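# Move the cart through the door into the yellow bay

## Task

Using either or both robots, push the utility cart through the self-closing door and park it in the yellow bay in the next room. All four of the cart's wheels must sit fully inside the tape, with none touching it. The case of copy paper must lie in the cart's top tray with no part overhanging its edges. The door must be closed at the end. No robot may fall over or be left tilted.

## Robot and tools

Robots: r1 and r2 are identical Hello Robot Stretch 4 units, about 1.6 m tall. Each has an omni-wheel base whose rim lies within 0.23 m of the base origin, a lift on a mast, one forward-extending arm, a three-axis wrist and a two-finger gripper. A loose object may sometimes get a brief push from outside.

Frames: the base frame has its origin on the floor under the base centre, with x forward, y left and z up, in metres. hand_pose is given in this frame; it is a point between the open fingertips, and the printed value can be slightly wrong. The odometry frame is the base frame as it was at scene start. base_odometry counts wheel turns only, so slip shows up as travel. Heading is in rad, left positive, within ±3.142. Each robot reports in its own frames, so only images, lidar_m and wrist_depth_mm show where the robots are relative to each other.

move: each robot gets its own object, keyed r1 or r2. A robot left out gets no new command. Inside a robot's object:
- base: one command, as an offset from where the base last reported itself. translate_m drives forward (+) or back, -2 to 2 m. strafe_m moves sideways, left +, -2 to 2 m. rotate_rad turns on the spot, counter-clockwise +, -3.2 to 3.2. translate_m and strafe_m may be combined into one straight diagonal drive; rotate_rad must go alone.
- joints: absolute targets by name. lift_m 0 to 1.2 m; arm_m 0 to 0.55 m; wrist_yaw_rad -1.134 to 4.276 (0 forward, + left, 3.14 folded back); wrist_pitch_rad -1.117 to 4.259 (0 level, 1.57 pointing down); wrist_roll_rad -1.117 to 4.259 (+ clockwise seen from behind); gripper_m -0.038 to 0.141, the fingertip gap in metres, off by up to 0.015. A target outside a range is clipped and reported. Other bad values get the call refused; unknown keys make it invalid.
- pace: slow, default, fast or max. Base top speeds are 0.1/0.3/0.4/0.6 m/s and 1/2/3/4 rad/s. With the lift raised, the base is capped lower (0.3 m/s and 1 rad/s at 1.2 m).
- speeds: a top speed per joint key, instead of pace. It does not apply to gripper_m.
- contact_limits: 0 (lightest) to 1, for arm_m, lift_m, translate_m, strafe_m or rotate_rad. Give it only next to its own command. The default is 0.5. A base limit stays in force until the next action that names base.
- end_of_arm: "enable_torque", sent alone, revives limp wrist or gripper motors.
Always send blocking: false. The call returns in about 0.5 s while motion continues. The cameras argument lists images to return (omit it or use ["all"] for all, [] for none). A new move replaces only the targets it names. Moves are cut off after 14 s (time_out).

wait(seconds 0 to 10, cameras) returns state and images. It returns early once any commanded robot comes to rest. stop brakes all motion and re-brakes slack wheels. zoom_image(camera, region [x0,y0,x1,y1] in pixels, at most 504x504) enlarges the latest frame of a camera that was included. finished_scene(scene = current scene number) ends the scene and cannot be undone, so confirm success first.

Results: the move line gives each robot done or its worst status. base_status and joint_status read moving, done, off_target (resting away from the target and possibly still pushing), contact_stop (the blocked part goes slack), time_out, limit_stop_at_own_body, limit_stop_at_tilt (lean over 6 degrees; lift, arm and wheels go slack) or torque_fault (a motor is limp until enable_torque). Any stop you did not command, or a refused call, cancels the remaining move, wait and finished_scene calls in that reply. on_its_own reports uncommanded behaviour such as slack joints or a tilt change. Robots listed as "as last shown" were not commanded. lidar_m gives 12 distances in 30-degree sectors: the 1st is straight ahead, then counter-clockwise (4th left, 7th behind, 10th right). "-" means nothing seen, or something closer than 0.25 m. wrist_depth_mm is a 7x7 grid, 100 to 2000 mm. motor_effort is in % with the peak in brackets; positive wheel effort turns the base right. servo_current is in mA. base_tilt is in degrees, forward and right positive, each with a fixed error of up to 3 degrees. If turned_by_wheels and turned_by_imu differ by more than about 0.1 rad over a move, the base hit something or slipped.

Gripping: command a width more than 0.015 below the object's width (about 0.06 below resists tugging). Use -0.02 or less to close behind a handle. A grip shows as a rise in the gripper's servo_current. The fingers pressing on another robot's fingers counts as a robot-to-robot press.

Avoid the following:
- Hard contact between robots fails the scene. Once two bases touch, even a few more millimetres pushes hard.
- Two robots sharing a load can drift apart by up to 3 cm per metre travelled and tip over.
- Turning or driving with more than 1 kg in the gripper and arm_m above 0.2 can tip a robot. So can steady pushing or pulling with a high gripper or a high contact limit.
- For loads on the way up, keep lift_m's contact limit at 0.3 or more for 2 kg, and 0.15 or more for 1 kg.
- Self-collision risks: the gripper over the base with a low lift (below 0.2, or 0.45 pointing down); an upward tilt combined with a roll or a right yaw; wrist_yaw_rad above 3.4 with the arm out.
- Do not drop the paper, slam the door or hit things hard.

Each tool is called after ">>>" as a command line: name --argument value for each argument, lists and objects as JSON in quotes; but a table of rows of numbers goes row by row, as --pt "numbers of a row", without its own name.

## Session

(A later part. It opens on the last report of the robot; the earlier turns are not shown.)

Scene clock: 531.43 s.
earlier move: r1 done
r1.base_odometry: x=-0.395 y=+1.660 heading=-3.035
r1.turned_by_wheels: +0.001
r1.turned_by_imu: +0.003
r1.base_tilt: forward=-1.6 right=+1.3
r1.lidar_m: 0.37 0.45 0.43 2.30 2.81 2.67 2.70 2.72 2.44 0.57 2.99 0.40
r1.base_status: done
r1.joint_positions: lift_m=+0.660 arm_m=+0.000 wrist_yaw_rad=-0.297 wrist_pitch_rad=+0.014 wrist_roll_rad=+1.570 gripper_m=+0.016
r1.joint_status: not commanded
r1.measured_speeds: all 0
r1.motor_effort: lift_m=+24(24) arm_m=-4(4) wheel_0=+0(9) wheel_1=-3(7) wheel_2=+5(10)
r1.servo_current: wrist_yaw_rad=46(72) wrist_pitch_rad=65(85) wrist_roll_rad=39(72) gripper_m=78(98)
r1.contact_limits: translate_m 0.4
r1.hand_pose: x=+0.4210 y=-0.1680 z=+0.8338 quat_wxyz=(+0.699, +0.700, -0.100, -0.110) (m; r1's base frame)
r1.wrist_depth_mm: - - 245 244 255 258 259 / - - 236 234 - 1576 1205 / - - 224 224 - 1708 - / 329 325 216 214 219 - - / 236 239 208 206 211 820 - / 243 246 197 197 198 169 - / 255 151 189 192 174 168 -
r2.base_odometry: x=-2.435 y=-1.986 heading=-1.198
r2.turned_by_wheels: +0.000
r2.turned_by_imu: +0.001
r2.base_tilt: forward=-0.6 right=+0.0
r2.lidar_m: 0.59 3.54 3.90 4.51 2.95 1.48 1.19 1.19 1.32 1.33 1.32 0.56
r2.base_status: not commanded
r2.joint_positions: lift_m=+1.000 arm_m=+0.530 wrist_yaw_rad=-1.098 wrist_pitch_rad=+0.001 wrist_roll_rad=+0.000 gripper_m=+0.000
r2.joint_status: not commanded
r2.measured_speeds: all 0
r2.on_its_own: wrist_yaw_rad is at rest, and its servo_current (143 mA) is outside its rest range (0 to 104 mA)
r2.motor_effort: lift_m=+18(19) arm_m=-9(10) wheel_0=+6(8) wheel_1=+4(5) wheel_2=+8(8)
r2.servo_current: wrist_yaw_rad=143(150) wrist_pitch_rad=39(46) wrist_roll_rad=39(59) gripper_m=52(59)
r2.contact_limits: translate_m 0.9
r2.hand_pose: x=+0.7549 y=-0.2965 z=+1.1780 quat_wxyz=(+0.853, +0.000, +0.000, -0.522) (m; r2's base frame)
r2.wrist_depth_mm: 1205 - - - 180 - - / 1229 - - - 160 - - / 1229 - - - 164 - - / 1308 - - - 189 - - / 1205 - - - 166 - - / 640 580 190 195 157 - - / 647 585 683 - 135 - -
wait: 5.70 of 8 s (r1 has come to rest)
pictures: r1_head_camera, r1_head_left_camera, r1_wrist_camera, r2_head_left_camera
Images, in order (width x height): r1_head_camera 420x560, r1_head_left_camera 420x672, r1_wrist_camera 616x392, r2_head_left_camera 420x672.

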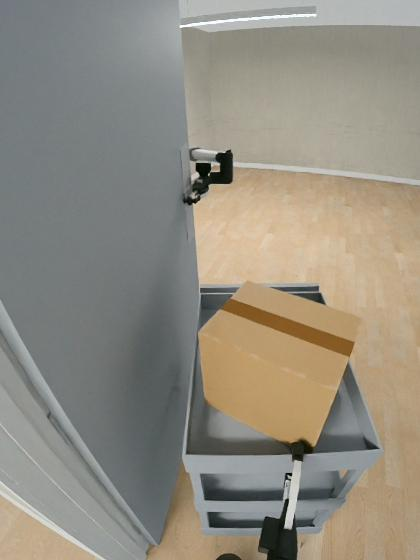

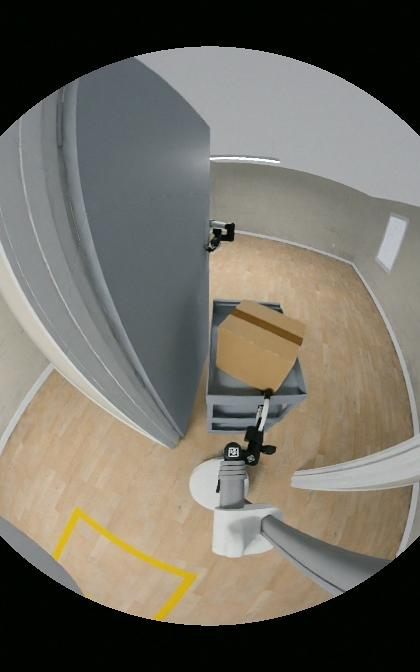

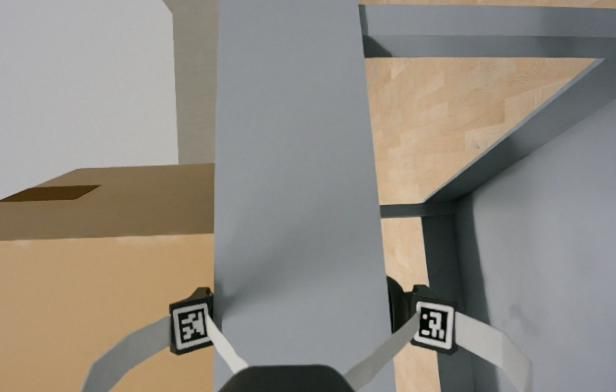

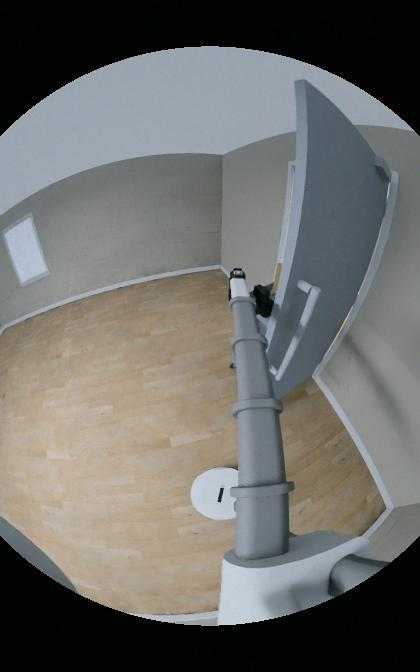

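>>> move --r1 '{"base":{"translate_m":-0.257,"strafe_m":0.184},"contact_limits":{"translate_m":0.4},"pace":"slow"}' --blocking false --cameras '[]'

>>> wait --seconds 8 --cameras '["r1_wrist_camera","r1_head_camera","r1_head_left_camera"]'

Scene clock: 539.73 s.
move: r1 moving
r1.base_odometry: x=-0.383 y=+1.654 heading=-3.035
r1.turned_by_wheels: +0.000
r1.turned_by_imu: +0.000
r1.base_tilt: forward=-1.5 right=+1.3
r1.lidar_m: 0.38 0.47 0.43 2.31 2.78 2.65 2.67 2.69 2.25 0.59 3.01 0.40
r1.base_status: translate_m moving; strafe_m moving
r1.joint_positions: lift_m=+0.660 arm_m=+0.000 wrist_yaw_rad=-0.297 wrist_pitch_rad=+0.014 wrist_roll_rad=+1.570 gripper_m=+0.016
r1.joint_status: not commanded
r1.measured_speeds: translate_m=-0.044 strafe_m=+0.031 rotate_rad=+0.000 lift_m=+0.000 arm_m=+0.000 wrist_yaw_rad=+0.000 wrist_pitch_rad=+0.000 wrist_roll_rad=+0.000
r1.motor_effort: lift_m=+24(24) arm_m=-4(4) wheel_0=-6(7) wheel_1=+3(5) wheel_2=+8(11)
r1.servo_current: wrist_yaw_rad=52(65) wrist_pitch_rad=72(85) wrist_roll_rad=46(59) gripper_m=85(91)
r1.contact_limits: translate_m 0.4
r1.hand_pose: x=+0.4211 y=-0.1680 z=+0.8338 quat_wxyz=(+0.699, +0.700, -0.100, -0.109) (m; r1's base frame)
r1.wrist_depth_mm: - - 247 244 256 259 262 / - - 236 233 - 1618 1205 / - - 225 224 - 1661 - / 330 325 216 215 219 - - / 236 239 208 206 210 820 - / 246 247 196 196 198 167 - / 256 151 191 191 154 168 -
r2.base_odometry: x=-2.435 y=-1.986 heading=-1.198
r2.turned_by_wheels: +0.000
r2.turned_by_imu: +0.000
r2.base_tilt: forward=-0.6 right=+0.1
r2.lidar_m: 0.59 3.56 3.92 4.49 2.95 1.50 1.20 1.17 1.32 1.32 1.31 0.57
r2.base_status: not commanded
r2.joint_positions: lift_m=+1.000 arm_m=+0.530 wrist_yaw_rad=-1.098 wrist_pitch_rad=+0.001 wrist_roll_rad=+0.000 gripper_m=+0.000
r2.joint_status: not commanded
r2.measured_speeds: all 0
r2.motor_effort: lift_m=+18(19) arm_m=-9(9) wheel_0=+7(7) wheel_1=+4(5) wheel_2=+8(8)
r2.servo_current: wrist_yaw_rad=130(143) wrist_pitch_rad=46(46) wrist_roll_rad=52(59) gripper_m=46(52)
r2.contact_limits: translate_m 0.9
r2.hand_pose: x=+0.7549 y=-0.2965 z=+1.1780 quat_wxyz=(+0.853, +0.000, +0.000, -0.522) (m; r2's base frame)
r2.wrist_depth_mm: 1229 - - - 179 - - / 1229 - - - 160 - - / 1229 - - - 163 - - / 1308 - - - 189 - - / 1205 - - - 166 - - / 654 597 190 193 157 - - / 668 597 683 - 136 - -
pictures: none
No camera images: "cameras" was empty.

Scene clock: 543.60 s.
earlier move: r1 done
r1.base_odometry: x=-0.120 y=+1.505 heading=-3.036
r1.turned_by_wheels: +0.000
r1.turned_by_imu: -0.001
r1.base_tilt: forward=-1.6 right=+1.3
r1.lidar_m: 0.37 0.49 1.01 2.21 2.65 2.36 2.38 2.83 2.53 0.77 0.52 0.40
r1.base_status: done
r1.joint_positions: lift_m=+0.660 arm_m=+0.000 wrist_yaw_rad=-0.300 wrist_pitch_rad=+0.014 wrist_roll_rad=+1.570 gripper_m=+0.016
r1.joint_status: not commanded
r1.measured_speeds: all 0
r1.motor_effort: lift_m=+24(24) arm_m=-4(4) wheel_0=-6(11) wheel_1=+3(6) wheel_2=+0(11)
r1.servo_current: wrist_yaw_rad=52(72) wrist_pitch_rad=65(85) wrist_roll_rad=46(72) gripper_m=85(98)
r1.contact_limits: translate_m 0.4
r1.hand_pose: x=+0.4206 y=-0.1687 z=+0.8338 quat_wxyz=(+0.699, +0.700, -0.101, -0.110) (m; r1's base frame)
r1.wrist_depth_mm: - - 236 235 248 251 264 / - - 228 226 - 1576 1118 / - - 220 218 - 1708 - / 303 298 212 211 213 - - / 235 237 205 204 208 - - / 246 247 195 196 196 170 - / 258 151 193 191 141 715 -
r2.base_odometry: x=-2.435 y=-1.986 heading=-1.198
r2.turned_by_wheels: +0.000
r2.turned_by_imu: +0.001
r2.base_tilt: forward=-0.7 right=+0.0
r2.lidar_m: 0.59 3.54 3.92 4.50 2.92 1.49 1.19 1.18 1.29 1.34 1.33 0.61
r2.base_status: not commanded
r2.joint_positions: lift_m=+1.000 arm_m=+0.530 wrist_yaw_rad=-1.098 wrist_pitch_rad=+0.001 wrist_roll_rad=+0.000 gripper_m=+0.000
r2.joint_status: not commanded
r2.measured_speeds: all 0
r2.on_its_own: wrist_yaw_rad is at rest, and its servo_current (130 mA) is outside its rest range (0 to 104 mA)
r2.motor_effort: lift_m=+19(19) arm_m=-9(10) wheel_0=+7(8) wheel_1=+4(5) wheel_2=+8(8)
r2.servo_current: wrist_yaw_rad=130(150) wrist_pitch_rad=33(46) wrist_roll_rad=59(59) gripper_m=46(59)
r2.contact_limits: translate_m 0.9
r2.hand_pose: x=+0.7549 y=-0.2965 z=+1.1780 quat_wxyz=(+0.853, +0.000, +0.000, -0.522) (m; r2's base frame)
r2.wrist_depth_mm: 1229 - - - 180 - - / 1255 - - - 160 - - / 1205 - - - 163 - - / 1308 - - - 189 - - / 1308 - 904 946 166 - - / 1281 - 190 194 157 - - / 1229 125 - - 136 - -
wait: 3.87 of 8 s (r1 has come to rest)
pictures: r1_head_camera, r1_head_left_camera, r1_wrist_camera
Images, in order (width x height): r1_head_camera 420x560, r1_head_left_camera 420x672, r1_wrist_camera 616x392.

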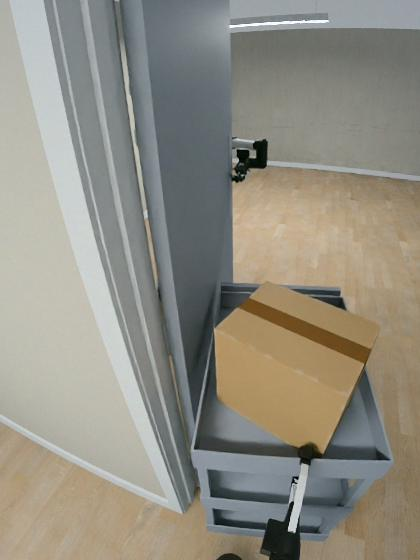

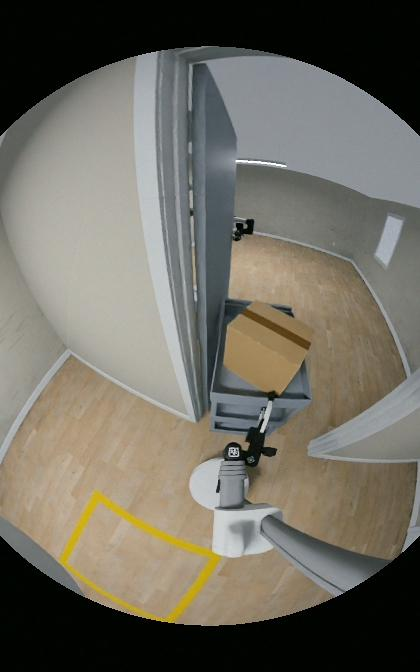

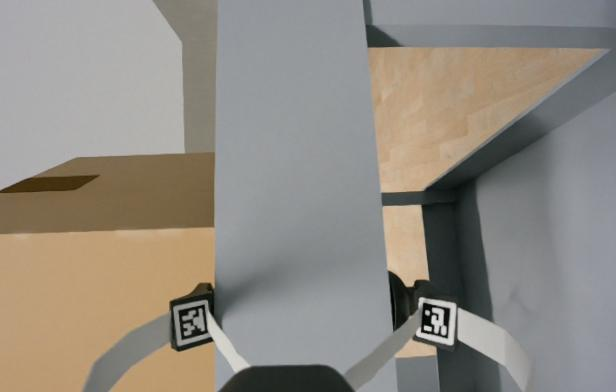

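>>> zoom_image --camera "r1_head_camera" --region '[120, 240, 420, 560]'

>>> wait --seconds 0 --cameras '["r2_wrist_camera"]'

Scaled by 1.575 from the camera's 420x560 image, which has a finer 600x800 frame.

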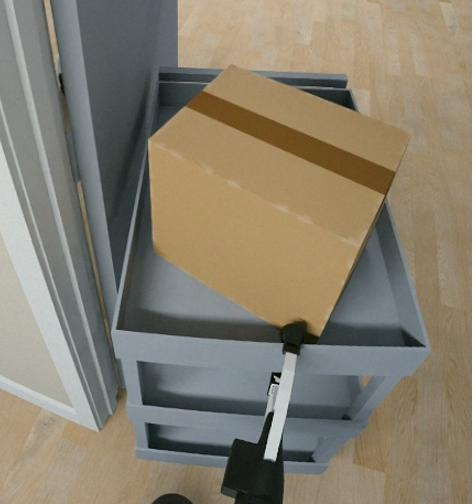

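Scene clock: 551.03 s.
r1.base_odometry: x=-0.120 y=+1.505 heading=-3.036
r1.turned_by_wheels: +0.000
r1.turned_by_imu: +0.000
r1.base_tilt: forward=-1.6 right=+1.3
r1.lidar_m: 0.38 0.52 0.97 2.23 2.66 2.37 2.39 2.81 2.50 0.77 0.52 0.39
r1.base_status: done
r1.joint_positions: lift_m=+0.660 arm_m=+0.000 wrist_yaw_rad=-0.300 wrist_pitch_rad=+0.014 wrist_roll_rad=+1.570 gripper_m=+0.016
r1.joint_status: not commanded
r1.measured_speeds: all 0
r1.motor_effort: lift_m=+24(24) arm_m=-4(4) wheel_0=-5(11) wheel_1=+3(6) wheel_2=-1(11)
r1.servo_current: wrist_yaw_rad=59(72) wrist_pitch_rad=65(85) wrist_roll_rad=46(72) gripper_m=91(98)
r1.contact_limits: translate_m 0.4
r1.hand_pose: x=+0.4206 y=-0.1687 z=+0.8338 quat_wxyz=(+0.699, +0.700, -0.101, -0.110) (m; r1's base frame)
r1.wrist_depth_mm: - - 236 235 248 251 264 / - - 228 226 - 1576 1118 / - - 219 218 - 1708 - / 303 298 212 211 213 - - / 235 237 206 204 207 - - / 245 248 195 196 195 170 - / 260 151 193 191 142 699 -
r2.base_odometry: x=-2.435 y=-1.986 heading=-1.198
r2.turned_by_wheels: +0.000
r2.turned_by_imu: +0.000
r2.base_tilt: forward=-0.6 right=+0.1
r2.lidar_m: 0.60 3.56 3.95 4.48 2.92 1.50 1.20 1.17 1.29 1.35 1.34 0.60
r2.base_status: not commanded
r2.joint_positions: lift_m=+1.000 arm_m=+0.530 wrist_yaw_rad=-1.098 wrist_pitch_rad=+0.001 wrist_roll_rad=+0.000 gripper_m=+0.000
r2.joint_status: not commanded
r2.measured_speeds: all 0
r2.on_its_own: wrist_yaw_rad is at rest, and its servo_current (130 mA) is outside its rest range (0 to 104 mA)
r2.motor_effort: lift_m=+18(19) arm_m=-9(10) wheel_0=+7(8) wheel_1=+4(5) wheel_2=+8(8)
r2.servo_current: wrist_yaw_rad=130(150) wrist_pitch_rad=33(46) wrist_roll_rad=46(59) gripper_m=46(59)
r2.contact_limits: translate_m 0.9
r2.hand_pose: x=+0.7549 y=-0.2965 z=+1.1780 quat_wxyz=(+0.853, +0.000, +0.000, -0.522) (m; r2's base frame)
r2.wrist_depth_mm: 1229 - - - 180 - - / 1255 - - - 160 - - / 1205 - - - 163 - - / 1281 - - - 189 - - / 1281 - 904 946 166 - - / 1281 - 190 193 157 - - / 1255 124 - - 136 - -
pictures: r2_wrist_camera
Images, in order (width x height): r2_wrist_camera 616x392.

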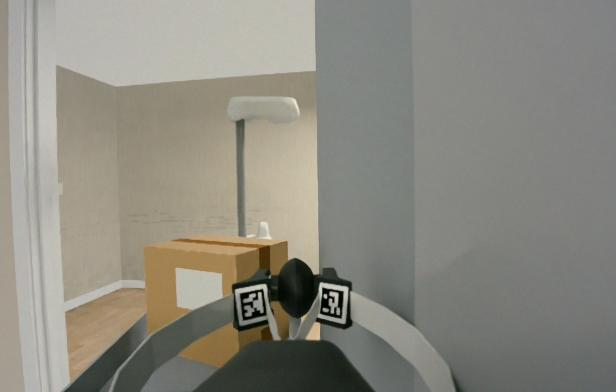

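>>> move --r1 '{"base":{"translate_m":-0.9,"strafe_m":0.117},"contact_limits":{"translate_m":0.4},"pace":"slow"}' --blocking false --cameras '[]'

>>> wait --seconds 10 --cameras '["r1_wrist_camera","r1_head_camera","r1_head_left_camera"]'

Scene clock: 558.63 s.
move: r1 moving
r1.base_odometry: x=-0.107 y=+1.504 heading=-3.036
r1.turned_by_wheels: +0.000
r1.turned_by_imu: -0.001
r1.base_tilt: forward=-1.6 right=+1.3
r1.lidar_m: 0.37 0.54 1.02 2.21 2.66 2.35 2.35 2.78 2.50 0.77 0.80 0.39
r1.base_status: translate_m moving; strafe_m moving
r1.joint_positions: lift_m=+0.660 arm_m=+0.000 wrist_yaw_rad=-0.300 wrist_pitch_rad=+0.014 wrist_roll_rad=+1.570 gripper_m=+0.016
r1.joint_status: not commanded
r1.measured_speeds: translate_m=-0.049 strafe_m=+0.006 rotate_rad=-0.003 lift_m=+0.000 arm_m=+0.000 wrist_yaw_rad=+0.000 wrist_pitch_rad=+0.000 wrist_roll_rad=+0.000
r1.motor_effort: lift_m=+24(24) arm_m=-4(4) wheel_0=-7(9) wheel_1=-7(7) wheel_2=+7(7)
r1.servo_current: wrist_yaw_rad=52(65) wrist_pitch_rad=72(85) wrist_roll_rad=52(59) gripper_m=91(91)
r1.contact_limits: translate_m 0.4
r1.hand_pose: x=+0.4206 y=-0.1687 z=+0.8338 quat_wxyz=(+0.699, +0.700, -0.101, -0.110) (m; r1's base frame)
r1.wrist_depth_mm: - - 235 233 248 251 263 / - - 226 224 - 1537 1118 / - - 218 217 - 1756 - / 298 294 211 210 212 - - / 235 236 204 204 207 - - / 246 249 195 196 196 170 - / 260 150 193 193 151 715 -
r2.base_odometry: x=-2.435 y=-1.986 heading=-1.198
r2.turned_by_wheels: +0.000
r2.turned_by_imu: +0.001
r2.base_tilt: forward=-0.6 right=+0.0
r2.lidar_m: 0.60 3.55 3.95 4.53 2.92 1.50 1.19 1.18 1.34 1.34 1.33 0.59
r2.base_status: not commanded
r2.joint_positions: lift_m=+1.000 arm_m=+0.530 wrist_yaw_rad=-1.098 wrist_pitch_rad=+0.001 wrist_roll_rad=+0.000 gripper_m=+0.000
r2.joint_status: not commanded
r2.measured_speeds: all 0
r2.motor_effort: lift_m=+18(19) arm_m=-9(9) wheel_0=+7(7) wheel_1=+4(5) wheel_2=+8(8)
r2.servo_current: wrist_yaw_rad=130(143) wrist_pitch_rad=39(46) wrist_roll_rad=33(52) gripper_m=52(52)
r2.contact_limits: translate_m 0.9
r2.hand_pose: x=+0.7549 y=-0.2965 z=+1.1780 quat_wxyz=(+0.853, +0.000, +0.000, -0.522) (m; r2's base frame)
r2.wrist_depth_mm: 1229 - - - 180 - - / 1205 - - - 160 - - / 1229 - - - 163 - - / 1255 - - - 190 - - / 1308 - 904 960 166 - - / 1308 - 191 193 157 - - / 1229 125 - - 135 - -
pictures: none
No camera images: "cameras" was empty.

Scene clock: 568.50 s.
earlier move: r1 done
r1.base_odometry: x=+0.787 y=+1.484 heading=-3.036
r1.turned_by_wheels: +0.001
r1.turned_by_imu: +0.004
r1.base_tilt: forward=-1.6 right=+1.3
r1.lidar_m: 0.37 1.56 2.38 2.39 1.66 1.47 1.51 1.85 2.33 2.29 1.43 0.40
r1.base_status: done
r1.joint_positions: lift_m=+0.660 arm_m=+0.000 wrist_yaw_rad=-0.297 wrist_pitch_rad=+0.014 wrist_roll_rad=+1.570 gripper_m=+0.016
r1.joint_status: not commanded
r1.measured_speeds: all 0
r1.motor_effort: lift_m=+24(24) arm_m=-4(4) wheel_0=+0(9) wheel_1=-3(7) wheel_2=+5(10)
r1.servo_current: wrist_yaw_rad=59(78) wrist_pitch_rad=72(85) wrist_roll_rad=46(65) gripper_m=85(98)
r1.contact_limits: translate_m 0.4
r1.hand_pose: x=+0.4211 y=-0.1679 z=+0.8338 quat_wxyz=(+0.699, +0.700, -0.100, -0.109) (m; r1's base frame)
r1.wrist_depth_mm: - - 236 238 250 254 260 / - - 230 229 - 1576 1138 / - - 220 220 - 1661 - / 312 309 213 212 216 - - / 237 240 206 206 209 - - / 246 247 196 197 197 168 - / 257 151 191 192 - 169 -
r2.base_odometry: x=-2.435 y=-1.986 heading=-1.198
r2.turned_by_wheels: +0.000
r2.turned_by_imu: +0.001
r2.base_tilt: forward=-0.7 right=+0.1
r2.lidar_m: 0.61 3.56 3.95 4.52 2.92 1.50 1.18 1.18 1.30 1.36 1.34 0.59
r2.base_status: not commanded
r2.joint_positions: lift_m=+1.000 arm_m=+0.530 wrist_yaw_rad=-1.098 wrist_pitch_rad=+0.001 wrist_roll_rad=+0.000 gripper_m=+0.000
r2.joint_status: not commanded
r2.measured_speeds: all 0
r2.on_its_own: wrist_yaw_rad is at rest, and its servo_current (137 mA) is outside its rest range (0 to 104 mA)
r2.motor_effort: lift_m=+18(19) arm_m=-9(10) wheel_0=+6(7) wheel_1=+4(5) wheel_2=+8(8)
r2.servo_current: wrist_yaw_rad=137(150) wrist_pitch_rad=39(46) wrist_roll_rad=39(65) gripper_m=52(59)
r2.contact_limits: translate_m 0.9
r2.hand_pose: x=+0.7549 y=-0.2965 z=+1.1780 quat_wxyz=(+0.853, +0.000, +0.000, -0.522) (m; r2's base frame)
r2.wrist_depth_mm: 1255 - - - 180 - - / 1255 - - - 159 - - / 1255 - - - 163 - - / 1229 - - - 190 - - / 1281 - 1921 891 166 - - / 1281 - 190 193 157 - - / 1255 - - - 146 - -
wait: 9.87 of 10 s (r1 has come to rest)
pictures: r1_head_camera, r1_head_left_camera, r1_wrist_camera
Images, in order (width x height): r1_head_camera 420x560, r1_head_left_camera 420x672, r1_wrist_camera 616x392.

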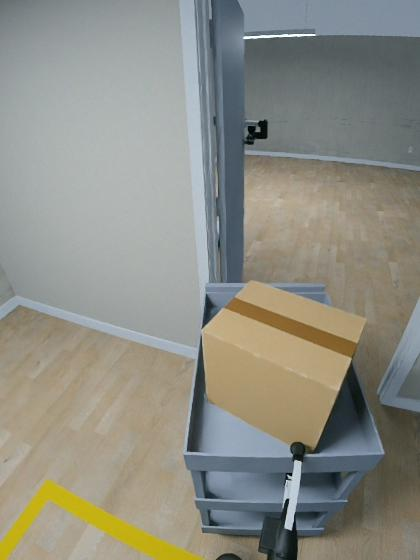

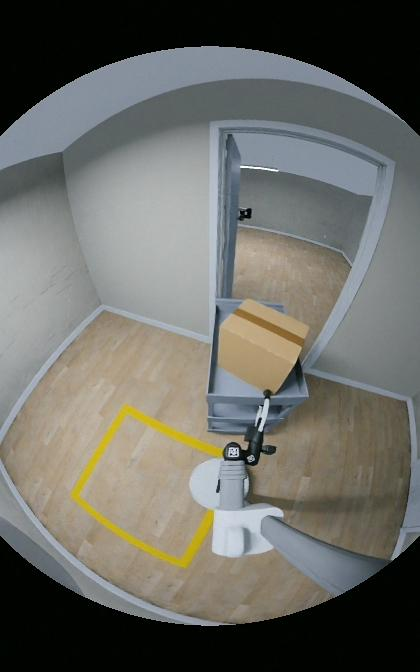

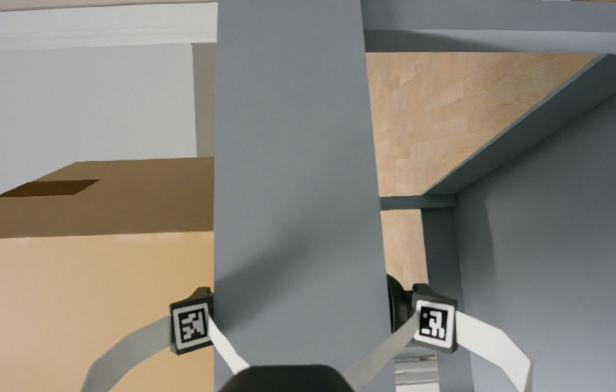

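>>> move --r1 '{"base":{"translate_m":-0.24,"strafe_m":0.074},"pace":"slow"}' --blocking false --cameras '[]'

>>> wait --seconds 5 --cameras '[]'

>>> move --r1 '{"base":{"translate_m":-0.28,"strafe_m":0.46},"pace":"slow"}' --blocking false --cameras '[]'

>>> wait --seconds 8 --cameras '["r1_wrist_camera","r1_head_camera","r1_head_left_camera"]'

Scene clock: 600.93 s.
move: r1 moving
r1.base_odometry: x=+0.800 y=+1.481 heading=-3.035
r1.turned_by_wheels: +0.000
r1.turned_by_imu: +0.000
r1.base_tilt: forward=-1.6 right=+1.3
r1.lidar_m: 0.37 1.59 2.38 2.41 1.66 1.47 1.49 1.87 2.31 2.29 1.45 0.40
r1.base_status: translate_m moving; strafe_m moving
r1.joint_positions: lift_m=+0.660 arm_m=+0.000 wrist_yaw_rad=-0.297 wrist_pitch_rad=+0.014 wrist_roll_rad=+1.570 gripper_m=+0.016
r1.joint_status: not commanded
r1.measured_speeds: translate_m=-0.048 strafe_m=+0.015 rotate_rad=+0.000 lift_m=+0.000 arm_m=+0.000 wrist_yaw_rad=+0.000 wrist_pitch_rad=+0.000 wrist_roll_rad=+0.000
r1.motor_effort: lift_m=+24(24) arm_m=-4(4) wheel_0=-5(5) wheel_1=-3(4) wheel_2=+9(11)
r1.servo_current: wrist_yaw_rad=46(65) wrist_pitch_rad=78(78) wrist_roll_rad=65(65) gripper_m=85(98)
r1.hand_pose: x=+0.4211 y=-0.1679 z=+0.8338 quat_wxyz=(+0.699, +0.700, -0.100, -0.109) (m; r1's base frame)
r1.wrist_depth_mm: - - 236 239 252 254 260 / - - 230 228 - 1576 1118 / - - 221 221 - 1708 - / 315 309 213 213 215 - - / 237 238 207 206 210 - - / 245 246 196 197 198 168 - / 257 151 191 193 - 168 -
r2.base_odometry: x=-2.435 y=-1.986 heading=-1.198
r2.turned_by_wheels: +0.000
r2.turned_by_imu: +0.001
r2.base_tilt: forward=-0.6 right=+0.0
r2.lidar_m: 0.58 3.55 3.93 4.54 2.93 1.49 1.20 1.17 1.31 1.36 1.32 0.57
r2.base_status: not commanded
r2.joint_positions: lift_m=+1.000 arm_m=+0.530 wrist_yaw_rad=-1.098 wrist_pitch_rad=+0.001 wrist_roll_rad=+0.000 gripper_m=+0.000
r2.joint_status: not commanded
r2.measured_speeds: all 0
r2.motor_effort: lift_m=+19(19) arm_m=-9(9) wheel_0=+6(6) wheel_1=+5(5) wheel_2=+8(8)
r2.servo_current: wrist_yaw_rad=130(143) wrist_pitch_rad=39(46) wrist_roll_rad=52(52) gripper_m=52(59)
r2.contact_limits: translate_m 0.9
r2.hand_pose: x=+0.7549 y=-0.2965 z=+1.1780 quat_wxyz=(+0.853, +0.000, +0.000, -0.522) (m; r2's base frame)
r2.wrist_depth_mm: 1205 - - - 180 - - / 1229 - - - 160 - - / 1229 - - - 163 - - / 1229 - - - 189 - - / 1281 - - 1756 166 - - / 1281 - 189 193 157 - - / 1255 - - - 136 - -
pictures: none
No camera images: "cameras" was empty.

Scene clock: 604.17 s.
earlier move: r1 done
r1.base_odometry: x=+1.034 y=+1.435 heading=-3.036
r1.turned_by_wheels: -0.001
r1.turned_by_imu: -0.001
r1.base_tilt: forward=-1.6 right=+1.3
r1.lidar_m: 0.37 1.87 2.38 2.20 1.39 1.24 1.25 1.52 2.29 2.33 1.71 0.40
r1.base_status: done
r1.joint_positions: lift_m=+0.660 arm_m=+0.000 wrist_yaw_rad=-0.299 wrist_pitch_rad=+0.014 wrist_roll_rad=+1.570 gripper_m=+0.016
r1.joint_status: not commanded
r1.measured_speeds: all 0
r1.motor_effort: lift_m=+24(24) arm_m=-3(4) wheel_0=-5(11) wheel_1=-2(6) wheel_2=+0(11)
r1.servo_current: wrist_yaw_rad=52(78) wrist_pitch_rad=72(85) wrist_roll_rad=52(65) gripper_m=78(98)
r1.hand_pose: x=+0.4207 y=-0.1685 z=+0.8338 quat_wxyz=(+0.699, +0.700, -0.100, -0.110) (m; r1's base frame)
r1.wrist_depth_mm: - - 241 242 257 259 262 / - - 233 233 - 1464 1182 / - - 224 223 - 1708 - / 322 317 216 213 218 - - / 237 239 207 207 210 798 - / 244 248 196 196 196 168 - / 257 151 192 191 143 170 -
r2.base_odometry: x=-2.435 y=-1.986 heading=-1.198
r2.turned_by_wheels: +0.000
r2.turned_by_imu: +0.000
r2.base_tilt: forward=-0.6 right=+0.1
r2.lidar_m: 0.60 3.55 3.92 4.50 2.95 1.50 1.19 1.18 1.31 1.34 1.32 0.59
r2.base_status: not commanded
r2.joint_positions: lift_m=+1.000 arm_m=+0.530 wrist_yaw_rad=-1.098 wrist_pitch_rad=+0.001 wrist_roll_rad=+0.000 gripper_m=+0.000
r2.joint_status: not commanded
r2.measured_speeds: all 0
r2.on_its_own: wrist_yaw_rad is at rest, and its servo_current (143 mA) is outside its rest range (0 to 104 mA)
r2.motor_effort: lift_m=+18(19) arm_m=-9(9) wheel_0=+6(7) wheel_1=+4(5) wheel_2=+8(8)
r2.servo_current: wrist_yaw_rad=143(150) wrist_pitch_rad=39(46) wrist_roll_rad=52(59) gripper_m=46(59)
r2.contact_limits: translate_m 0.9
r2.hand_pose: x=+0.7549 y=-0.2965 z=+1.1780 quat_wxyz=(+0.853, +0.000, +0.000, -0.522) (m; r2's base frame)
r2.wrist_depth_mm: 1229 - - - 180 - - / 1229 - - - 160 - - / 1229 - - - 163 - - / 1308 - - - 189 - - / 1308 - - - 166 - - / 1281 - 190 193 157 - - / 1281 - - - 136 - -
wait: 3.23 of 5 s (r1 has come to rest)
pictures: none
No camera images: "cameras" was empty.

Scene clock: 604.67 s.
move: r1 moving
r1.base_odometry: x=+1.041 y=+1.426 heading=-3.036
r1.turned_by_wheels: +0.000
r1.turned_by_imu: +0.000
r1.base_tilt: forward=-1.6 right=+1.3
r1.lidar_m: 0.37 1.89 2.37 2.19 1.35 1.21 1.25 1.52 2.29 2.34 1.74 0.37
r1.base_status: translate_m moving; strafe_m moving
r1.joint_positions: lift_m=+0.660 arm_m=+0.000 wrist_yaw_rad=-0.299 wrist_pitch_rad=+0.014 wrist_roll_rad=+1.570 gripper_m=+0.016
r1.joint_status: not commanded
r1.measured_speeds: translate_m=-0.026 strafe_m=+0.042 rotate_rad=+0.001 lift_m=+0.000 arm_m=+0.000 wrist_yaw_rad=+0.000 wrist_pitch_rad=+0.000 wrist_roll_rad=+0.000
r1.motor_effort: lift_m=+24(24) arm_m=-4(4) wheel_0=-9(12) wheel_1=+1(5) wheel_2=+3(4)
r1.servo_current: wrist_yaw_rad=46(59) wrist_pitch_rad=72(78) wrist_roll_rad=59(59) gripper_m=85(98)
r1.hand_pose: x=+0.4207 y=-0.1685 z=+0.8338 quat_wxyz=(+0.699, +0.700, -0.100, -0.110) (m; r1's base frame)
r1.wrist_depth_mm: - - 238 241 253 257 263 / - - 231 230 - 1499 1118 / - - 223 221 - 1708 - / 317 310 214 213 218 - - / 238 239 207 206 208 - - / 245 249 195 196 196 169 - / 258 151 193 191 143 171 -
r2.base_odometry: x=-2.435 y=-1.986 heading=-1.198
r2.turned_by_wheels: +0.000
r2.turned_by_imu: +0.000
r2.base_tilt: forward=-0.6 right=+0.1
r2.lidar_m: 0.58 3.55 3.94 4.51 2.93 1.52 1.18 1.17 1.32 1.35 1.35 0.60
r2.base_status: not commanded
r2.joint_positions: lift_m=+1.000 arm_m=+0.530 wrist_yaw_rad=-1.098 wrist_pitch_rad=+0.001 wrist_roll_rad=+0.000 gripper_m=+0.000
r2.joint_status: not commanded
r2.measured_speeds: all 0
r2.motor_effort: lift_m=+18(19) arm_m=-9(9) wheel_0=+6(7) wheel_1=+4(5) wheel_2=+8(8)
r2.servo_current: wrist_yaw_rad=137(143) wrist_pitch_rad=46(46) wrist_roll_rad=39(59) gripper_m=46(59)
r2.contact_limits: translate_m 0.9
r2.hand_pose: x=+0.7549 y=-0.2965 z=+1.1780 quat_wxyz=(+0.853, +0.000, +0.000, -0.522) (m; r2's base frame)
r2.wrist_depth_mm: 1229 - - - 180 - - / 1205 - - - 160 - - / 1229 - - - 163 - - / 1308 - - - 189 - - / 1308 - - - 166 - - / 1281 - 190 193 157 - - / 1255 - - - 136 - -
pictures: none
No camera images: "cameras" was empty.

Scene clock: 610.83 s.
earlier move: r1 done
r1.base_odometry: x=+1.360 y=+1.008 heading=-3.036
r1.turned_by_wheels: +0.000
r1.turned_by_imu: +0.000
r1.base_tilt: forward=-1.6 right=+1.3
r1.lidar_m: 0.42 2.33 2.07 1.47 0.92 0.83 0.81 1.03 2.00 2.66 0.36 0.37
r1.base_status: done
r1.joint_positions: lift_m=+0.660 arm_m=+0.000 wrist_yaw_rad=-0.301 wrist_pitch_rad=+0.014 wrist_roll_rad=+1.570 gripper_m=+0.016
r1.joint_status: not commanded
r1.measured_speeds: all 0
r1.motor_effort: lift_m=+24(24) arm_m=-4(4) wheel_0=-3(12) wheel_1=+2(6) wheel_2=+2(5)
r1.servo_current: wrist_yaw_rad=46(72) wrist_pitch_rad=72(85) wrist_roll_rad=46(65) gripper_m=91(98)
r1.hand_pose: x=+0.4203 y=-0.1690 z=+0.8338 quat_wxyz=(+0.699, +0.700, -0.101, -0.111) (m; r1's base frame)
r1.wrist_depth_mm: 281 290 142 144 144 - - / 253 253 150 151 153 - - / 224 225 162 162 162 - - / 205 207 171 171 173 809 - / 243 247 183 182 186 - - / 329 312 191 197 192 171 - / - 140 182 207 152 1618 -
r2.base_odometry: x=-2.435 y=-1.986 heading=-1.198
r2.turned_by_wheels: +0.000
r2.turned_by_imu: +0.001
r2.base_tilt: forward=-0.6 right=+0.1
r2.lidar_m: 0.58 3.55 3.94 4.50 2.92 1.50 1.20 1.16 1.29 1.36 1.33 0.61
r2.base_status: not commanded
r2.joint_positions: lift_m=+1.000 arm_m=+0.530 wrist_yaw_rad=-1.098 wrist_pitch_rad=+0.001 wrist_roll_rad=+0.000 gripper_m=+0.000
r2.joint_status: not commanded
r2.measured_speeds: all 0
r2.on_its_own: wrist_yaw_rad is at rest, and its servo_current (137 mA) is outside its rest range (0 to 104 mA)
r2.motor_effort: lift_m=+18(19) arm_m=-9(10) wheel_0=+6(7) wheel_1=+4(5) wheel_2=+8(8)
r2.servo_current: wrist_yaw_rad=137(143) wrist_pitch_rad=39(46) wrist_roll_rad=39(59) gripper_m=46(59)
r2.contact_limits: translate_m 0.9
r2.hand_pose: x=+0.7549 y=-0.2965 z=+1.1780 quat_wxyz=(+0.853, +0.000, +0.000, -0.522) (m; r2's base frame)
r2.wrist_depth_mm: 1229 - - - 180 - - / 1229 - - - 160 - - / 1229 - - - 163 - - / 1255 - - - 190 - - / 1281 - - - 166 - - / 1281 - 191 194 157 - - / 1255 - - - 136 - -
wait: 6.17 of 8 s (r1 has come to rest)
pictures: r1_head_camera, r1_head_left_camera, r1_wrist_camera
Images, in order (width x height): r1_head_camera 420x560, r1_head_left_camera 420x672, r1_wrist_camera 616x392.

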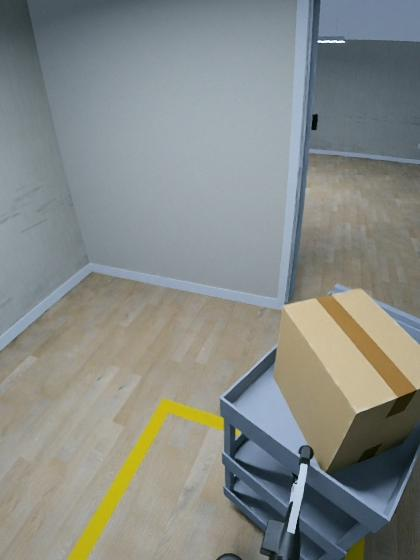

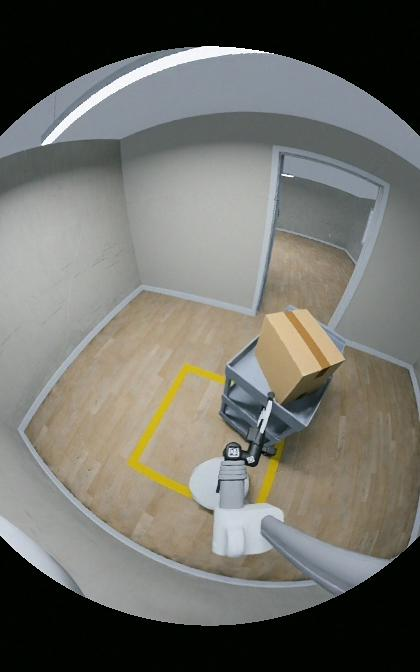

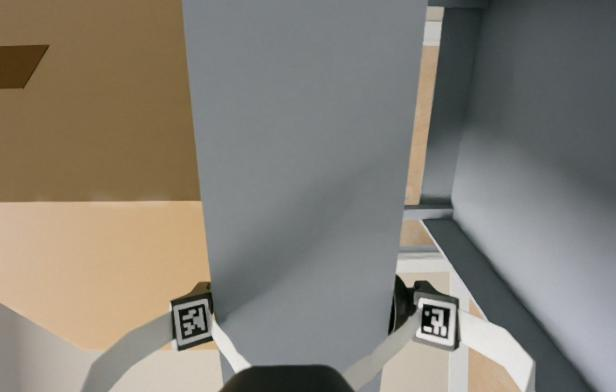

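>>> move --r1 '{"base":{"translate_m":-0.25,"strafe_m":0.22},"pace":"slow"}' --blocking false --cameras '[]'

>>> wait --seconds 6 --cameras '["r1_wrist_camera","r1_head_camera","r1_head_left_camera","r1_head_right_camera"]'

>>> zoom_image --camera "r1_head_left_camera" --region '[100, 280, 400, 560]'

Scene clock: 634.30 s.
move: r1 moving
r1.base_odometry: x=+1.371 y=+1.000 heading=-3.036
r1.turned_by_wheels: +0.000
r1.turned_by_imu: +0.000
r1.base_tilt: forward=-1.6 right=+1.3
r1.lidar_m: 0.44 2.29 2.05 1.49 0.91 0.80 0.82 0.99 1.97 2.65 0.38 0.38
r1.base_status: translate_m moving; strafe_m moving
r1.joint_positions: lift_m=+0.660 arm_m=+0.000 wrist_yaw_rad=-0.301 wrist_pitch_rad=+0.014 wrist_roll_rad=+1.570 gripper_m=+0.016
r1.joint_status: not commanded
r1.measured_speeds: translate_m=-0.039 strafe_m=+0.034 rotate_rad=+0.001 lift_m=+0.000 arm_m=+0.000 wrist_yaw_rad=+0.000 wrist_pitch_rad=+0.000 wrist_roll_rad=+0.000
r1.motor_effort: lift_m=+24(24) arm_m=-4(4) wheel_0=-8(9) wheel_1=+3(4) wheel_2=+6(7)
r1.servo_current: wrist_yaw_rad=26(65) wrist_pitch_rad=78(78) wrist_roll_rad=46(59) gripper_m=85(91)
r1.hand_pose: x=+0.4203 y=-0.1690 z=+0.8338 quat_wxyz=(+0.699, +0.700, -0.101, -0.111) (m; r1's base frame)
r1.wrist_depth_mm: 285 285 140 141 143 - - / 249 251 148 150 151 - - / 221 224 160 160 160 - - / 204 206 170 170 172 - - / 244 247 183 181 186 - - / 334 317 191 198 192 169 - / - 150 182 208 151 1618 -
r2.base_odometry: x=-2.435 y=-1.986 heading=-1.198
r2.turned_by_wheels: +0.000
r2.turned_by_imu: +0.001
r2.base_tilt: forward=-0.6 right=+0.1
r2.lidar_m: 0.59 3.55 3.92 4.50 2.91 1.52 1.20 1.17 1.32 1.32 1.32 0.58
r2.base_status: not commanded
r2.joint_positions: lift_m=+1.000 arm_m=+0.530 wrist_yaw_rad=-1.098 wrist_pitch_rad=+0.001 wrist_roll_rad=+0.000 gripper_m=+0.000
r2.joint_status: not commanded
r2.measured_speeds: all 0
r2.motor_effort: lift_m=+18(19) arm_m=-9(9) wheel_0=+6(6) wheel_1=+4(4) wheel_2=+8(8)
r2.servo_current: wrist_yaw_rad=130(143) wrist_pitch_rad=46(46) wrist_roll_rad=39(52) gripper_m=46(52)
r2.contact_limits: translate_m 0.9
r2.hand_pose: x=+0.7549 y=-0.2965 z=+1.1780 quat_wxyz=(+0.853, +0.000, +0.000, -0.522) (m; r2's base frame)
r2.wrist_depth_mm: 1229 - - - 180 - - / 1229 - - - 160 - - / 1229 - - - 163 - - / 1205 - - - 189 - - / 1281 - - - 166 - - / 1308 - 191 194 157 - - / 1281 - - - 136 - -
pictures: none
No camera images: "cameras" was empty.

Scene clock: 638.37 s.
earlier move: r1 done
r1.base_odometry: x=+1.632 y=+0.815 heading=-3.036
r1.turned_by_wheels: +0.000
r1.turned_by_imu: +0.001
r1.base_tilt: forward=-1.5 right=+1.3
r1.lidar_m: 0.48 2.17 1.93 0.93 0.57 0.51 0.53 0.66 1.28 2.77 0.31 0.32
r1.base_status: done
r1.joint_positions: lift_m=+0.660 arm_m=+0.000 wrist_yaw_rad=-0.301 wrist_pitch_rad=+0.014 wrist_roll_rad=+1.570 gripper_m=+0.016
r1.joint_status: not commanded
r1.measured_speeds: all 0
r1.motor_effort: lift_m=+24(24) arm_m=-4(4) wheel_0=-4(11) wheel_1=+2(7) wheel_2=+4(9)
r1.servo_current: wrist_yaw_rad=46(65) wrist_pitch_rad=78(85) wrist_roll_rad=46(59) gripper_m=85(98)
r1.hand_pose: x=+0.4205 y=-0.1689 z=+0.8338 quat_wxyz=(+0.699, +0.700, -0.101, -0.111) (m; r1's base frame)
r1.wrist_depth_mm: 205 205 - - - - - / 196 196 103 107 108 108 - / 189 189 119 119 121 - - / 183 185 135 133 139 - - / 317 325 161 158 160 1661 - / - - 186 190 185 176 - / - 158 - 222 216 1499 -
r2.base_odometry: x=-2.435 y=-1.986 heading=-1.198
r2.turned_by_wheels: +0.000
r2.turned_by_imu: +0.001
r2.base_tilt: forward=-0.6 right=+0.0
r2.lidar_m: 0.59 3.55 3.91 4.49 2.93 1.48 1.18 1.20 1.34 1.35 1.33 0.60
r2.base_status: not commanded
r2.joint_positions: lift_m=+1.000 arm_m=+0.530 wrist_yaw_rad=-1.098 wrist_pitch_rad=+0.001 wrist_roll_rad=+0.000 gripper_m=+0.000
r2.joint_status: not commanded
r2.measured_speeds: all 0
r2.on_its_own: wrist_yaw_rad is at rest, and its servo_current (124 mA) is outside its rest range (0 to 104 mA)
r2.motor_effort: lift_m=+19(19) arm_m=-9(10) wheel_0=+6(7) wheel_1=+4(5) wheel_2=+8(8)
r2.servo_current: wrist_yaw_rad=124(150) wrist_pitch_rad=39(46) wrist_roll_rad=52(59) gripper_m=46(59)
r2.contact_limits: translate_m 0.9
r2.hand_pose: x=+0.7549 y=-0.2965 z=+1.1780 quat_wxyz=(+0.853, +0.000, +0.000, -0.522) (m; r2's base frame)
r2.wrist_depth_mm: 1255 - - - 180 - - / 1205 - - - 159 - - / 1255 - - - 163 - - / 1281 - - - 190 - - / 1281 - - - 166 - - / 1281 - 190 195 157 - - / 1281 - - - 136 - -
wait: 4.07 of 6 s (r1 has come to rest)
pictures: r1_head_camera, r1_head_left_camera, r1_head_right_camera, r1_wrist_camera
Images, in order (width x height): r1_head_camera 420x560, r1_head_left_camera 420x672, r1_head_right_camera 420x672, r1_wrist_camera 616x392.

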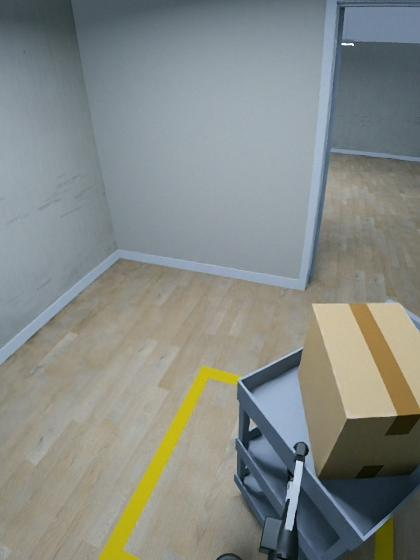

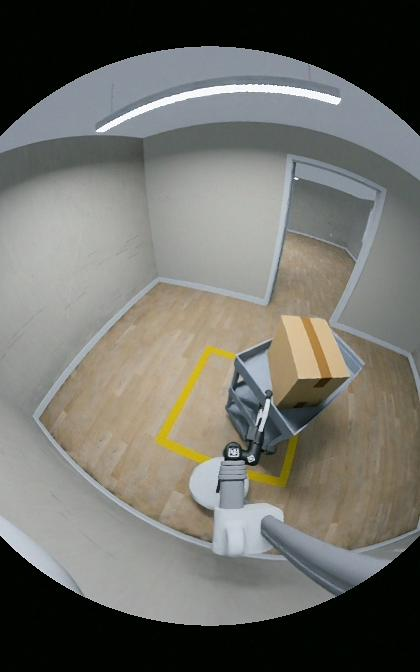

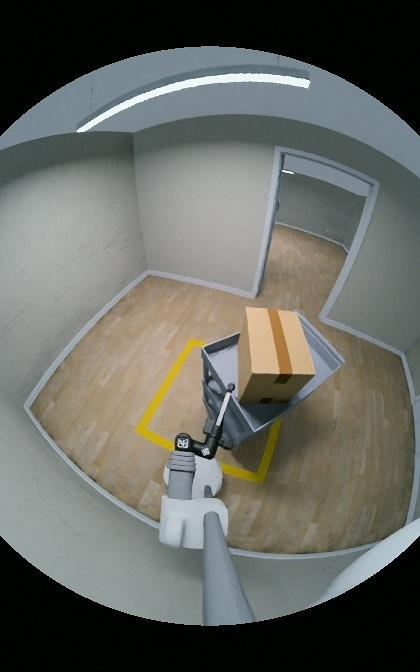

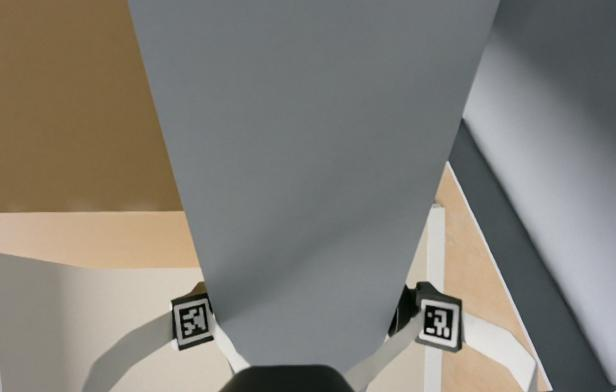

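Scaled by 1.680 from the camera's 420x672 image, which has a finer 600x960 frame.

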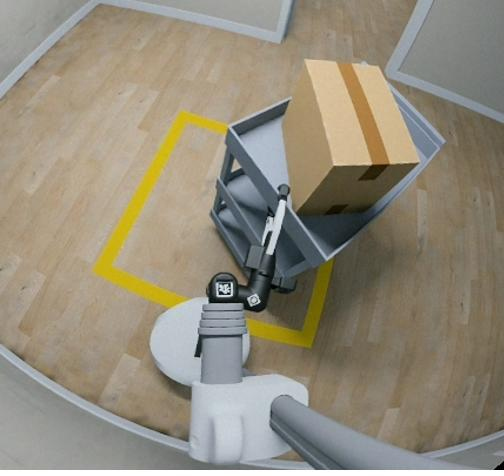

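>>> move --r1 '{"joints":{"gripper_m":0.135}}' --blocking false --cameras '[]'

>>> wait --seconds 2 --cameras '[]'

>>> move --r1 '{"base":{"translate_m":-0.14},"pace":"slow"}' --blocking false --cameras '[]'

>>> wait --seconds 3 --cameras '["r1_wrist_camera","r1_head_camera","r1_head_left_camera"]'

Scene clock: 667.50 s.
move: r1 moving
r1.base_odometry: x=+1.632 y=+0.815 heading=-3.036
r1.turned_by_wheels: +0.000
r1.turned_by_imu: +0.000
r1.base_tilt: forward=-1.6 right=+1.3
r1.lidar_m: 0.46 2.17 1.93 0.95 0.58 0.51 0.52 0.64 1.32 2.79 0.32 0.33
r1.base_status: not commanded
r1.joint_positions: lift_m=+0.660 arm_m=+0.000 wrist_yaw_rad=-0.301 wrist_pitch_rad=+0.014 wrist_roll_rad=+1.570 gripper_m=+0.035
r1.joint_status: gripper_m moving
r1.measured_speeds: all 0
r1.motor_effort: lift_m=+24(24) arm_m=-4(4) wheel_0=-3(4) wheel_1=+3(3) wheel_2=+3(4)
r1.servo_current: wrist_yaw_rad=52(59) wrist_pitch_rad=72(78) wrist_roll_rad=46(59) gripper_m=39(104)
r1.hand_pose: x=+0.4205 y=-0.1689 z=+0.8338 quat_wxyz=(+0.699, +0.700, -0.101, -0.111) (m; r1's base frame)
r1.wrist_depth_mm: 208 209 - 103 102 - - / 200 201 109 110 111 111 - / 193 194 122 121 127 - - / 187 189 138 136 141 - - / 319 325 165 162 164 1708 - / - - 190 194 188 488 - / - 173 - 218 220 1618 -
r2.base_odometry: x=-2.435 y=-1.986 heading=-1.198
r2.turned_by_wheels: +0.000
r2.turned_by_imu: +0.000
r2.base_tilt: forward=-0.6 right=+0.1
r2.lidar_m: 0.59 3.56 3.95 4.51 2.92 1.49 1.20 1.17 1.34 1.36 1.33 0.58
r2.base_status: not commanded
r2.joint_positions: lift_m=+1.000 arm_m=+0.530 wrist_yaw_rad=-1.098 wrist_pitch_rad=+0.001 wrist_roll_rad=+0.000 gripper_m=+0.000
r2.joint_status: not commanded
r2.measured_speeds: all 0
r2.motor_effort: lift_m=+18(19) arm_m=-9(9) wheel_0=+6(6) wheel_1=+4(5) wheel_2=+8(8)
r2.servo_current: wrist_yaw_rad=130(143) wrist_pitch_rad=39(46) wrist_roll_rad=39(59) gripper_m=46(59)
r2.contact_limits: translate_m 0.9
r2.hand_pose: x=+0.7549 y=-0.2965 z=+1.1780 quat_wxyz=(+0.853, +0.000, +0.000, -0.522) (m; r2's base frame)
r2.wrist_depth_mm: 1205 - - - 180 - - / 1229 - - - 160 - - / 1255 - - - 163 - - / 1229 - - - 189 - - / 1281 - - - 166 - - / 1308 - 191 194 157 - - / 1255 - - - 135 - -
pictures: none
No camera images: "cameras" was empty.

Scene clock: 669.10 s.
earlier move: r1 done
r1.base_odometry: x=+1.632 y=+0.815 heading=-3.036
r1.turned_by_wheels: +0.000
r1.turned_by_imu: +0.000
r1.base_tilt: forward=-1.6 right=+1.3
r1.lidar_m: 0.47 2.18 1.94 0.93 0.57 0.52 0.52 0.63 1.30 2.80 0.33 0.33
r1.base_status: not commanded
r1.joint_positions: lift_m=+0.660 arm_m=+0.000 wrist_yaw_rad=-0.301 wrist_pitch_rad=+0.007 wrist_roll_rad=+1.570 gripper_m=+0.135
r1.joint_status: all done
r1.measured_speeds: all 0
r1.motor_effort: lift_m=+24(24) arm_m=-4(4) wheel_0=-3(4) wheel_1=+3(3) wheel_2=+3(4)
r1.servo_current: wrist_yaw_rad=33(72) wrist_pitch_rad=52(78) wrist_roll_rad=52(65) gripper_m=39(104)
r1.hand_pose: x=+0.4205 y=-0.1689 z=+0.8357 quat_wxyz=(+0.699, +0.699, -0.103, -0.108) (m; r1's base frame)
r1.wrist_depth_mm: 229 227 107 105 106 - - / 218 218 116 117 117 118 - / 206 208 129 128 132 - - / 199 199 145 146 148 - - / 266 276 216 168 171 1708 - / - 210 195 199 188 195 - / - - - 149 - 1756 -
r2.base_odometry: x=-2.435 y=-1.986 heading=-1.198
r2.turned_by_wheels: +0.000
r2.turned_by_imu: +0.000
r2.base_tilt: forward=-0.6 right=+0.1
r2.lidar_m: 0.59 3.57 3.90 4.51 2.93 1.50 1.20 1.17 1.32 1.35 1.33 0.59
r2.base_status: not commanded
r2.joint_positions: lift_m=+1.000 arm_m=+0.530 wrist_yaw_rad=-1.098 wrist_pitch_rad=+0.001 wrist_roll_rad=+0.000 gripper_m=+0.000
r2.joint_status: not commanded
r2.measured_speeds: all 0
r2.on_its_own: wrist_yaw_rad is at rest, and its servo_current (143 mA) is outside its rest range (0 to 104 mA)
r2.motor_effort: lift_m=+18(19) arm_m=-9(10) wheel_0=+6(7) wheel_1=+4(5) wheel_2=+8(8)
r2.servo_current: wrist_yaw_rad=143(143) wrist_pitch_rad=46(46) wrist_roll_rad=52(59) gripper_m=46(59)
r2.contact_limits: translate_m 0.9
r2.hand_pose: x=+0.7549 y=-0.2965 z=+1.1780 quat_wxyz=(+0.853, +0.000, +0.000, -0.522) (m; r2's base frame)
r2.wrist_depth_mm: 1229 - - - 180 - - / 1229 - - - 159 - - / 1205 - - - 163 - - / 1229 - - - 189 - - / 1281 - - - 166 - - / 1281 - 190 194 157 - - / 1255 - - - 136 - -
wait: 1.60 of 2 s (r1 has come to rest)
pictures: none
No camera images: "cameras" was empty.

Scene clock: 669.60 s.
move: r1 moving
r1.base_odometry: x=+1.645 y=+0.817 heading=-3.036
r1.turned_by_wheels: +0.000
r1.turned_by_imu: +0.000
r1.base_tilt: forward=-1.6 right=+1.3
r1.lidar_m: 0.48 2.15 1.92 0.94 0.58 0.50 0.51 0.62 1.29 2.81 0.34 0.34
r1.base_status: translate_m moving
r1.joint_positions: lift_m=+0.660 arm_m=+0.000 wrist_yaw_rad=-0.301 wrist_pitch_rad=+0.007 wrist_roll_rad=+1.570 gripper_m=+0.135
r1.joint_status: not commanded
r1.measured_speeds: translate_m=-0.048 strafe_m=+0.000 rotate_rad=+0.003 lift_m=+0.000 arm_m=+0.000 wrist_yaw_rad=+0.000 wrist_pitch_rad=+0.000 wrist_roll_rad=+0.000
r1.motor_effort: lift_m=+24(24) arm_m=-4(4) wheel_0=-6(7) wheel_1=-3(6) wheel_2=+5(7)
r1.servo_current: wrist_yaw_rad=72(72) wrist_pitch_rad=46(52) wrist_roll_rad=39(59) gripper_m=39(46)
r1.hand_pose: x=+0.4205 y=-0.1689 z=+0.8357 quat_wxyz=(+0.699, +0.699, -0.103, -0.108) (m; r1's base frame)
r1.wrist_depth_mm: 243 241 110 111 112 110 - / 233 231 125 123 123 - - / 220 220 136 136 138 - - / 211 211 157 154 153 - - / 265 273 213 176 179 1708 - / - 211 199 209 196 196 - / - - - 148 - 1756 -
r2.base_odometry: x=-2.435 y=-1.986 heading=-1.198
r2.turned_by_wheels: +0.000
r2.turned_by_imu: +0.000
r2.base_tilt: forward=-0.6 right=+0.1
r2.lidar_m: 0.60 3.55 3.94 4.49 2.94 1.50 1.20 1.18 1.28 1.35 1.33 0.60
r2.base_status: not commanded
r2.joint_positions: lift_m=+1.000 arm_m=+0.530 wrist_yaw_rad=-1.098 wrist_pitch_rad=+0.001 wrist_roll_rad=+0.000 gripper_m=+0.000
r2.joint_status: not commanded
r2.measured_speeds: all 0
r2.motor_effort: lift_m=+18(19) arm_m=-9(9) wheel_0=+6(6) wheel_1=+4(4) wheel_2=+8(8)
r2.servo_current: wrist_yaw_rad=137(150) wrist_pitch_rad=39(46) wrist_roll_rad=52(59) gripper_m=46(52)
r2.contact_limits: translate_m 0.9
r2.hand_pose: x=+0.7549 y=-0.2965 z=+1.1780 quat_wxyz=(+0.853, +0.000, +0.000, -0.522) (m; r2's base frame)
r2.wrist_depth_mm: 1205 - - - 180 - - / 1229 - - - 160 - - / 1229 - - - 163 - - / 1308 - - - 190 - - / 1281 - - - 166 - - / 1281 - 191 194 157 - - / 1255 - - - 135 - -
pictures: none
No camera images: "cameras" was empty.

Scene clock: 671.77 s.
earlier move: r1 done
r1.base_odometry: x=+1.771 y=+0.830 heading=-3.036
r1.turned_by_wheels: +0.000
r1.turned_by_imu: +0.000
r1.base_tilt: forward=-1.6 right=+1.2
r1.lidar_m: 0.58 2.23 1.98 0.70 0.43 0.37 0.39 0.47 1.01 2.78 0.74 0.42
r1.base_status: done
r1.joint_positions: lift_m=+0.660 arm_m=+0.000 wrist_yaw_rad=-0.301 wrist_pitch_rad=+0.007 wrist_roll_rad=+1.570 gripper_m=+0.135
r1.joint_status: not commanded
r1.measured_speeds: all 0
r1.motor_effort: lift_m=+24(24) arm_m=-4(4) wheel_0=-4(8) wheel_1=-3(6) wheel_2=+1(7)
r1.servo_current: wrist_yaw_rad=46(72) wrist_pitch_rad=52(59) wrist_roll_rad=52(65) gripper_m=39(52)
r1.hand_pose: x=+0.4205 y=-0.1689 z=+0.8357 quat_wxyz=(+0.699, +0.699, -0.103, -0.108) (m; r1's base frame)
r1.wrist_depth_mm: - - - 314 - - - / - 375 375 236 260 228 - / 362 362 357 213 216 224 225 / 343 342 342 240 255 - - / 329 330 332 274 - - - / - 209 559 322 211 194 - / - - - 142 - 1756 -
r2.base_odometry: x=-2.435 y=-1.986 heading=-1.198
r2.turned_by_wheels: +0.000
r2.turned_by_imu: +0.000
r2.base_tilt: forward=-0.6 right=+0.1
r2.lidar_m: 0.61 3.57 3.94 4.50 2.95 1.52 1.19 1.19 1.32 1.35 1.34 0.60
r2.base_status: not commanded
r2.joint_positions: lift_m=+1.000 arm_m=+0.530 wrist_yaw_rad=-1.098 wrist_pitch_rad=+0.001 wrist_roll_rad=+0.000 gripper_m=+0.000
r2.joint_status: not commanded
r2.measured_speeds: all 0
r2.on_its_own: wrist_yaw_rad is at rest, and its servo_current (137 mA) is outside its rest range (0 to 104 mA)
r2.motor_effort: lift_m=+18(19) arm_m=-9(10) wheel_0=+6(7) wheel_1=+4(5) wheel_2=+8(8)
r2.servo_current: wrist_yaw_rad=137(150) wrist_pitch_rad=39(46) wrist_roll_rad=39(59) gripper_m=46(52)
r2.contact_limits: translate_m 0.9
r2.hand_pose: x=+0.7549 y=-0.2965 z=+1.1780 quat_wxyz=(+0.853, +0.000, +0.000, -0.522) (m; r2's base frame)
r2.wrist_depth_mm: 1229 - - - 180 - - / 1255 - - - 159 - - / 1229 - - - 163 - - / 1229 - - - 189 - - / 1308 - - - 166 - - / 1255 - 191 194 158 - - / 1255 - - - 135 - -
wait: 2.17 of 3 s (r1 has come to rest)
pictures: r1_head_camera, r1_head_left_camera, r1_wrist_camera
Images, in order (width x height): r1_head_camera 420x560, r1_head_left_camera 420x672, r1_wrist_camera 616x392.

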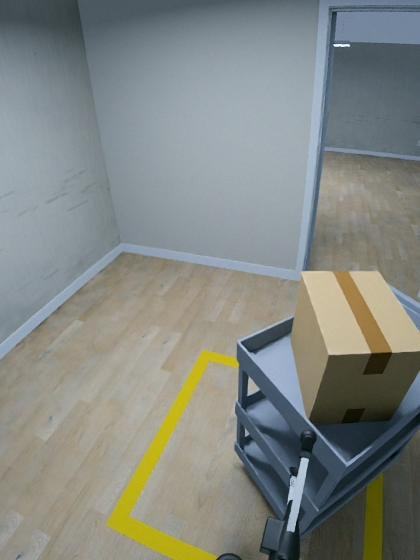

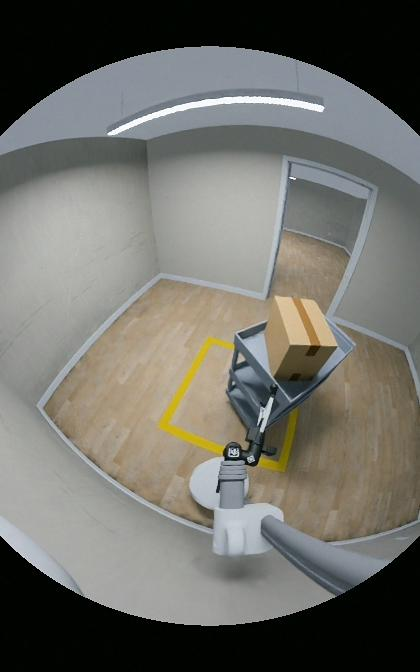

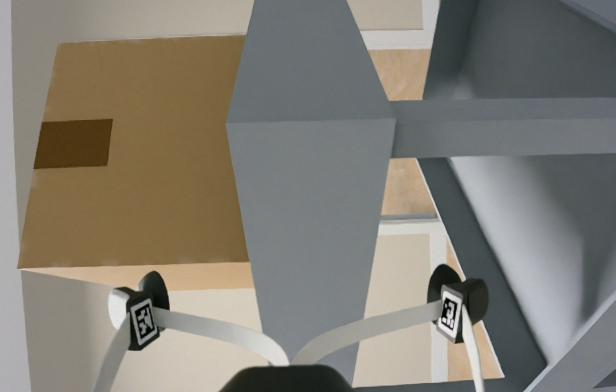

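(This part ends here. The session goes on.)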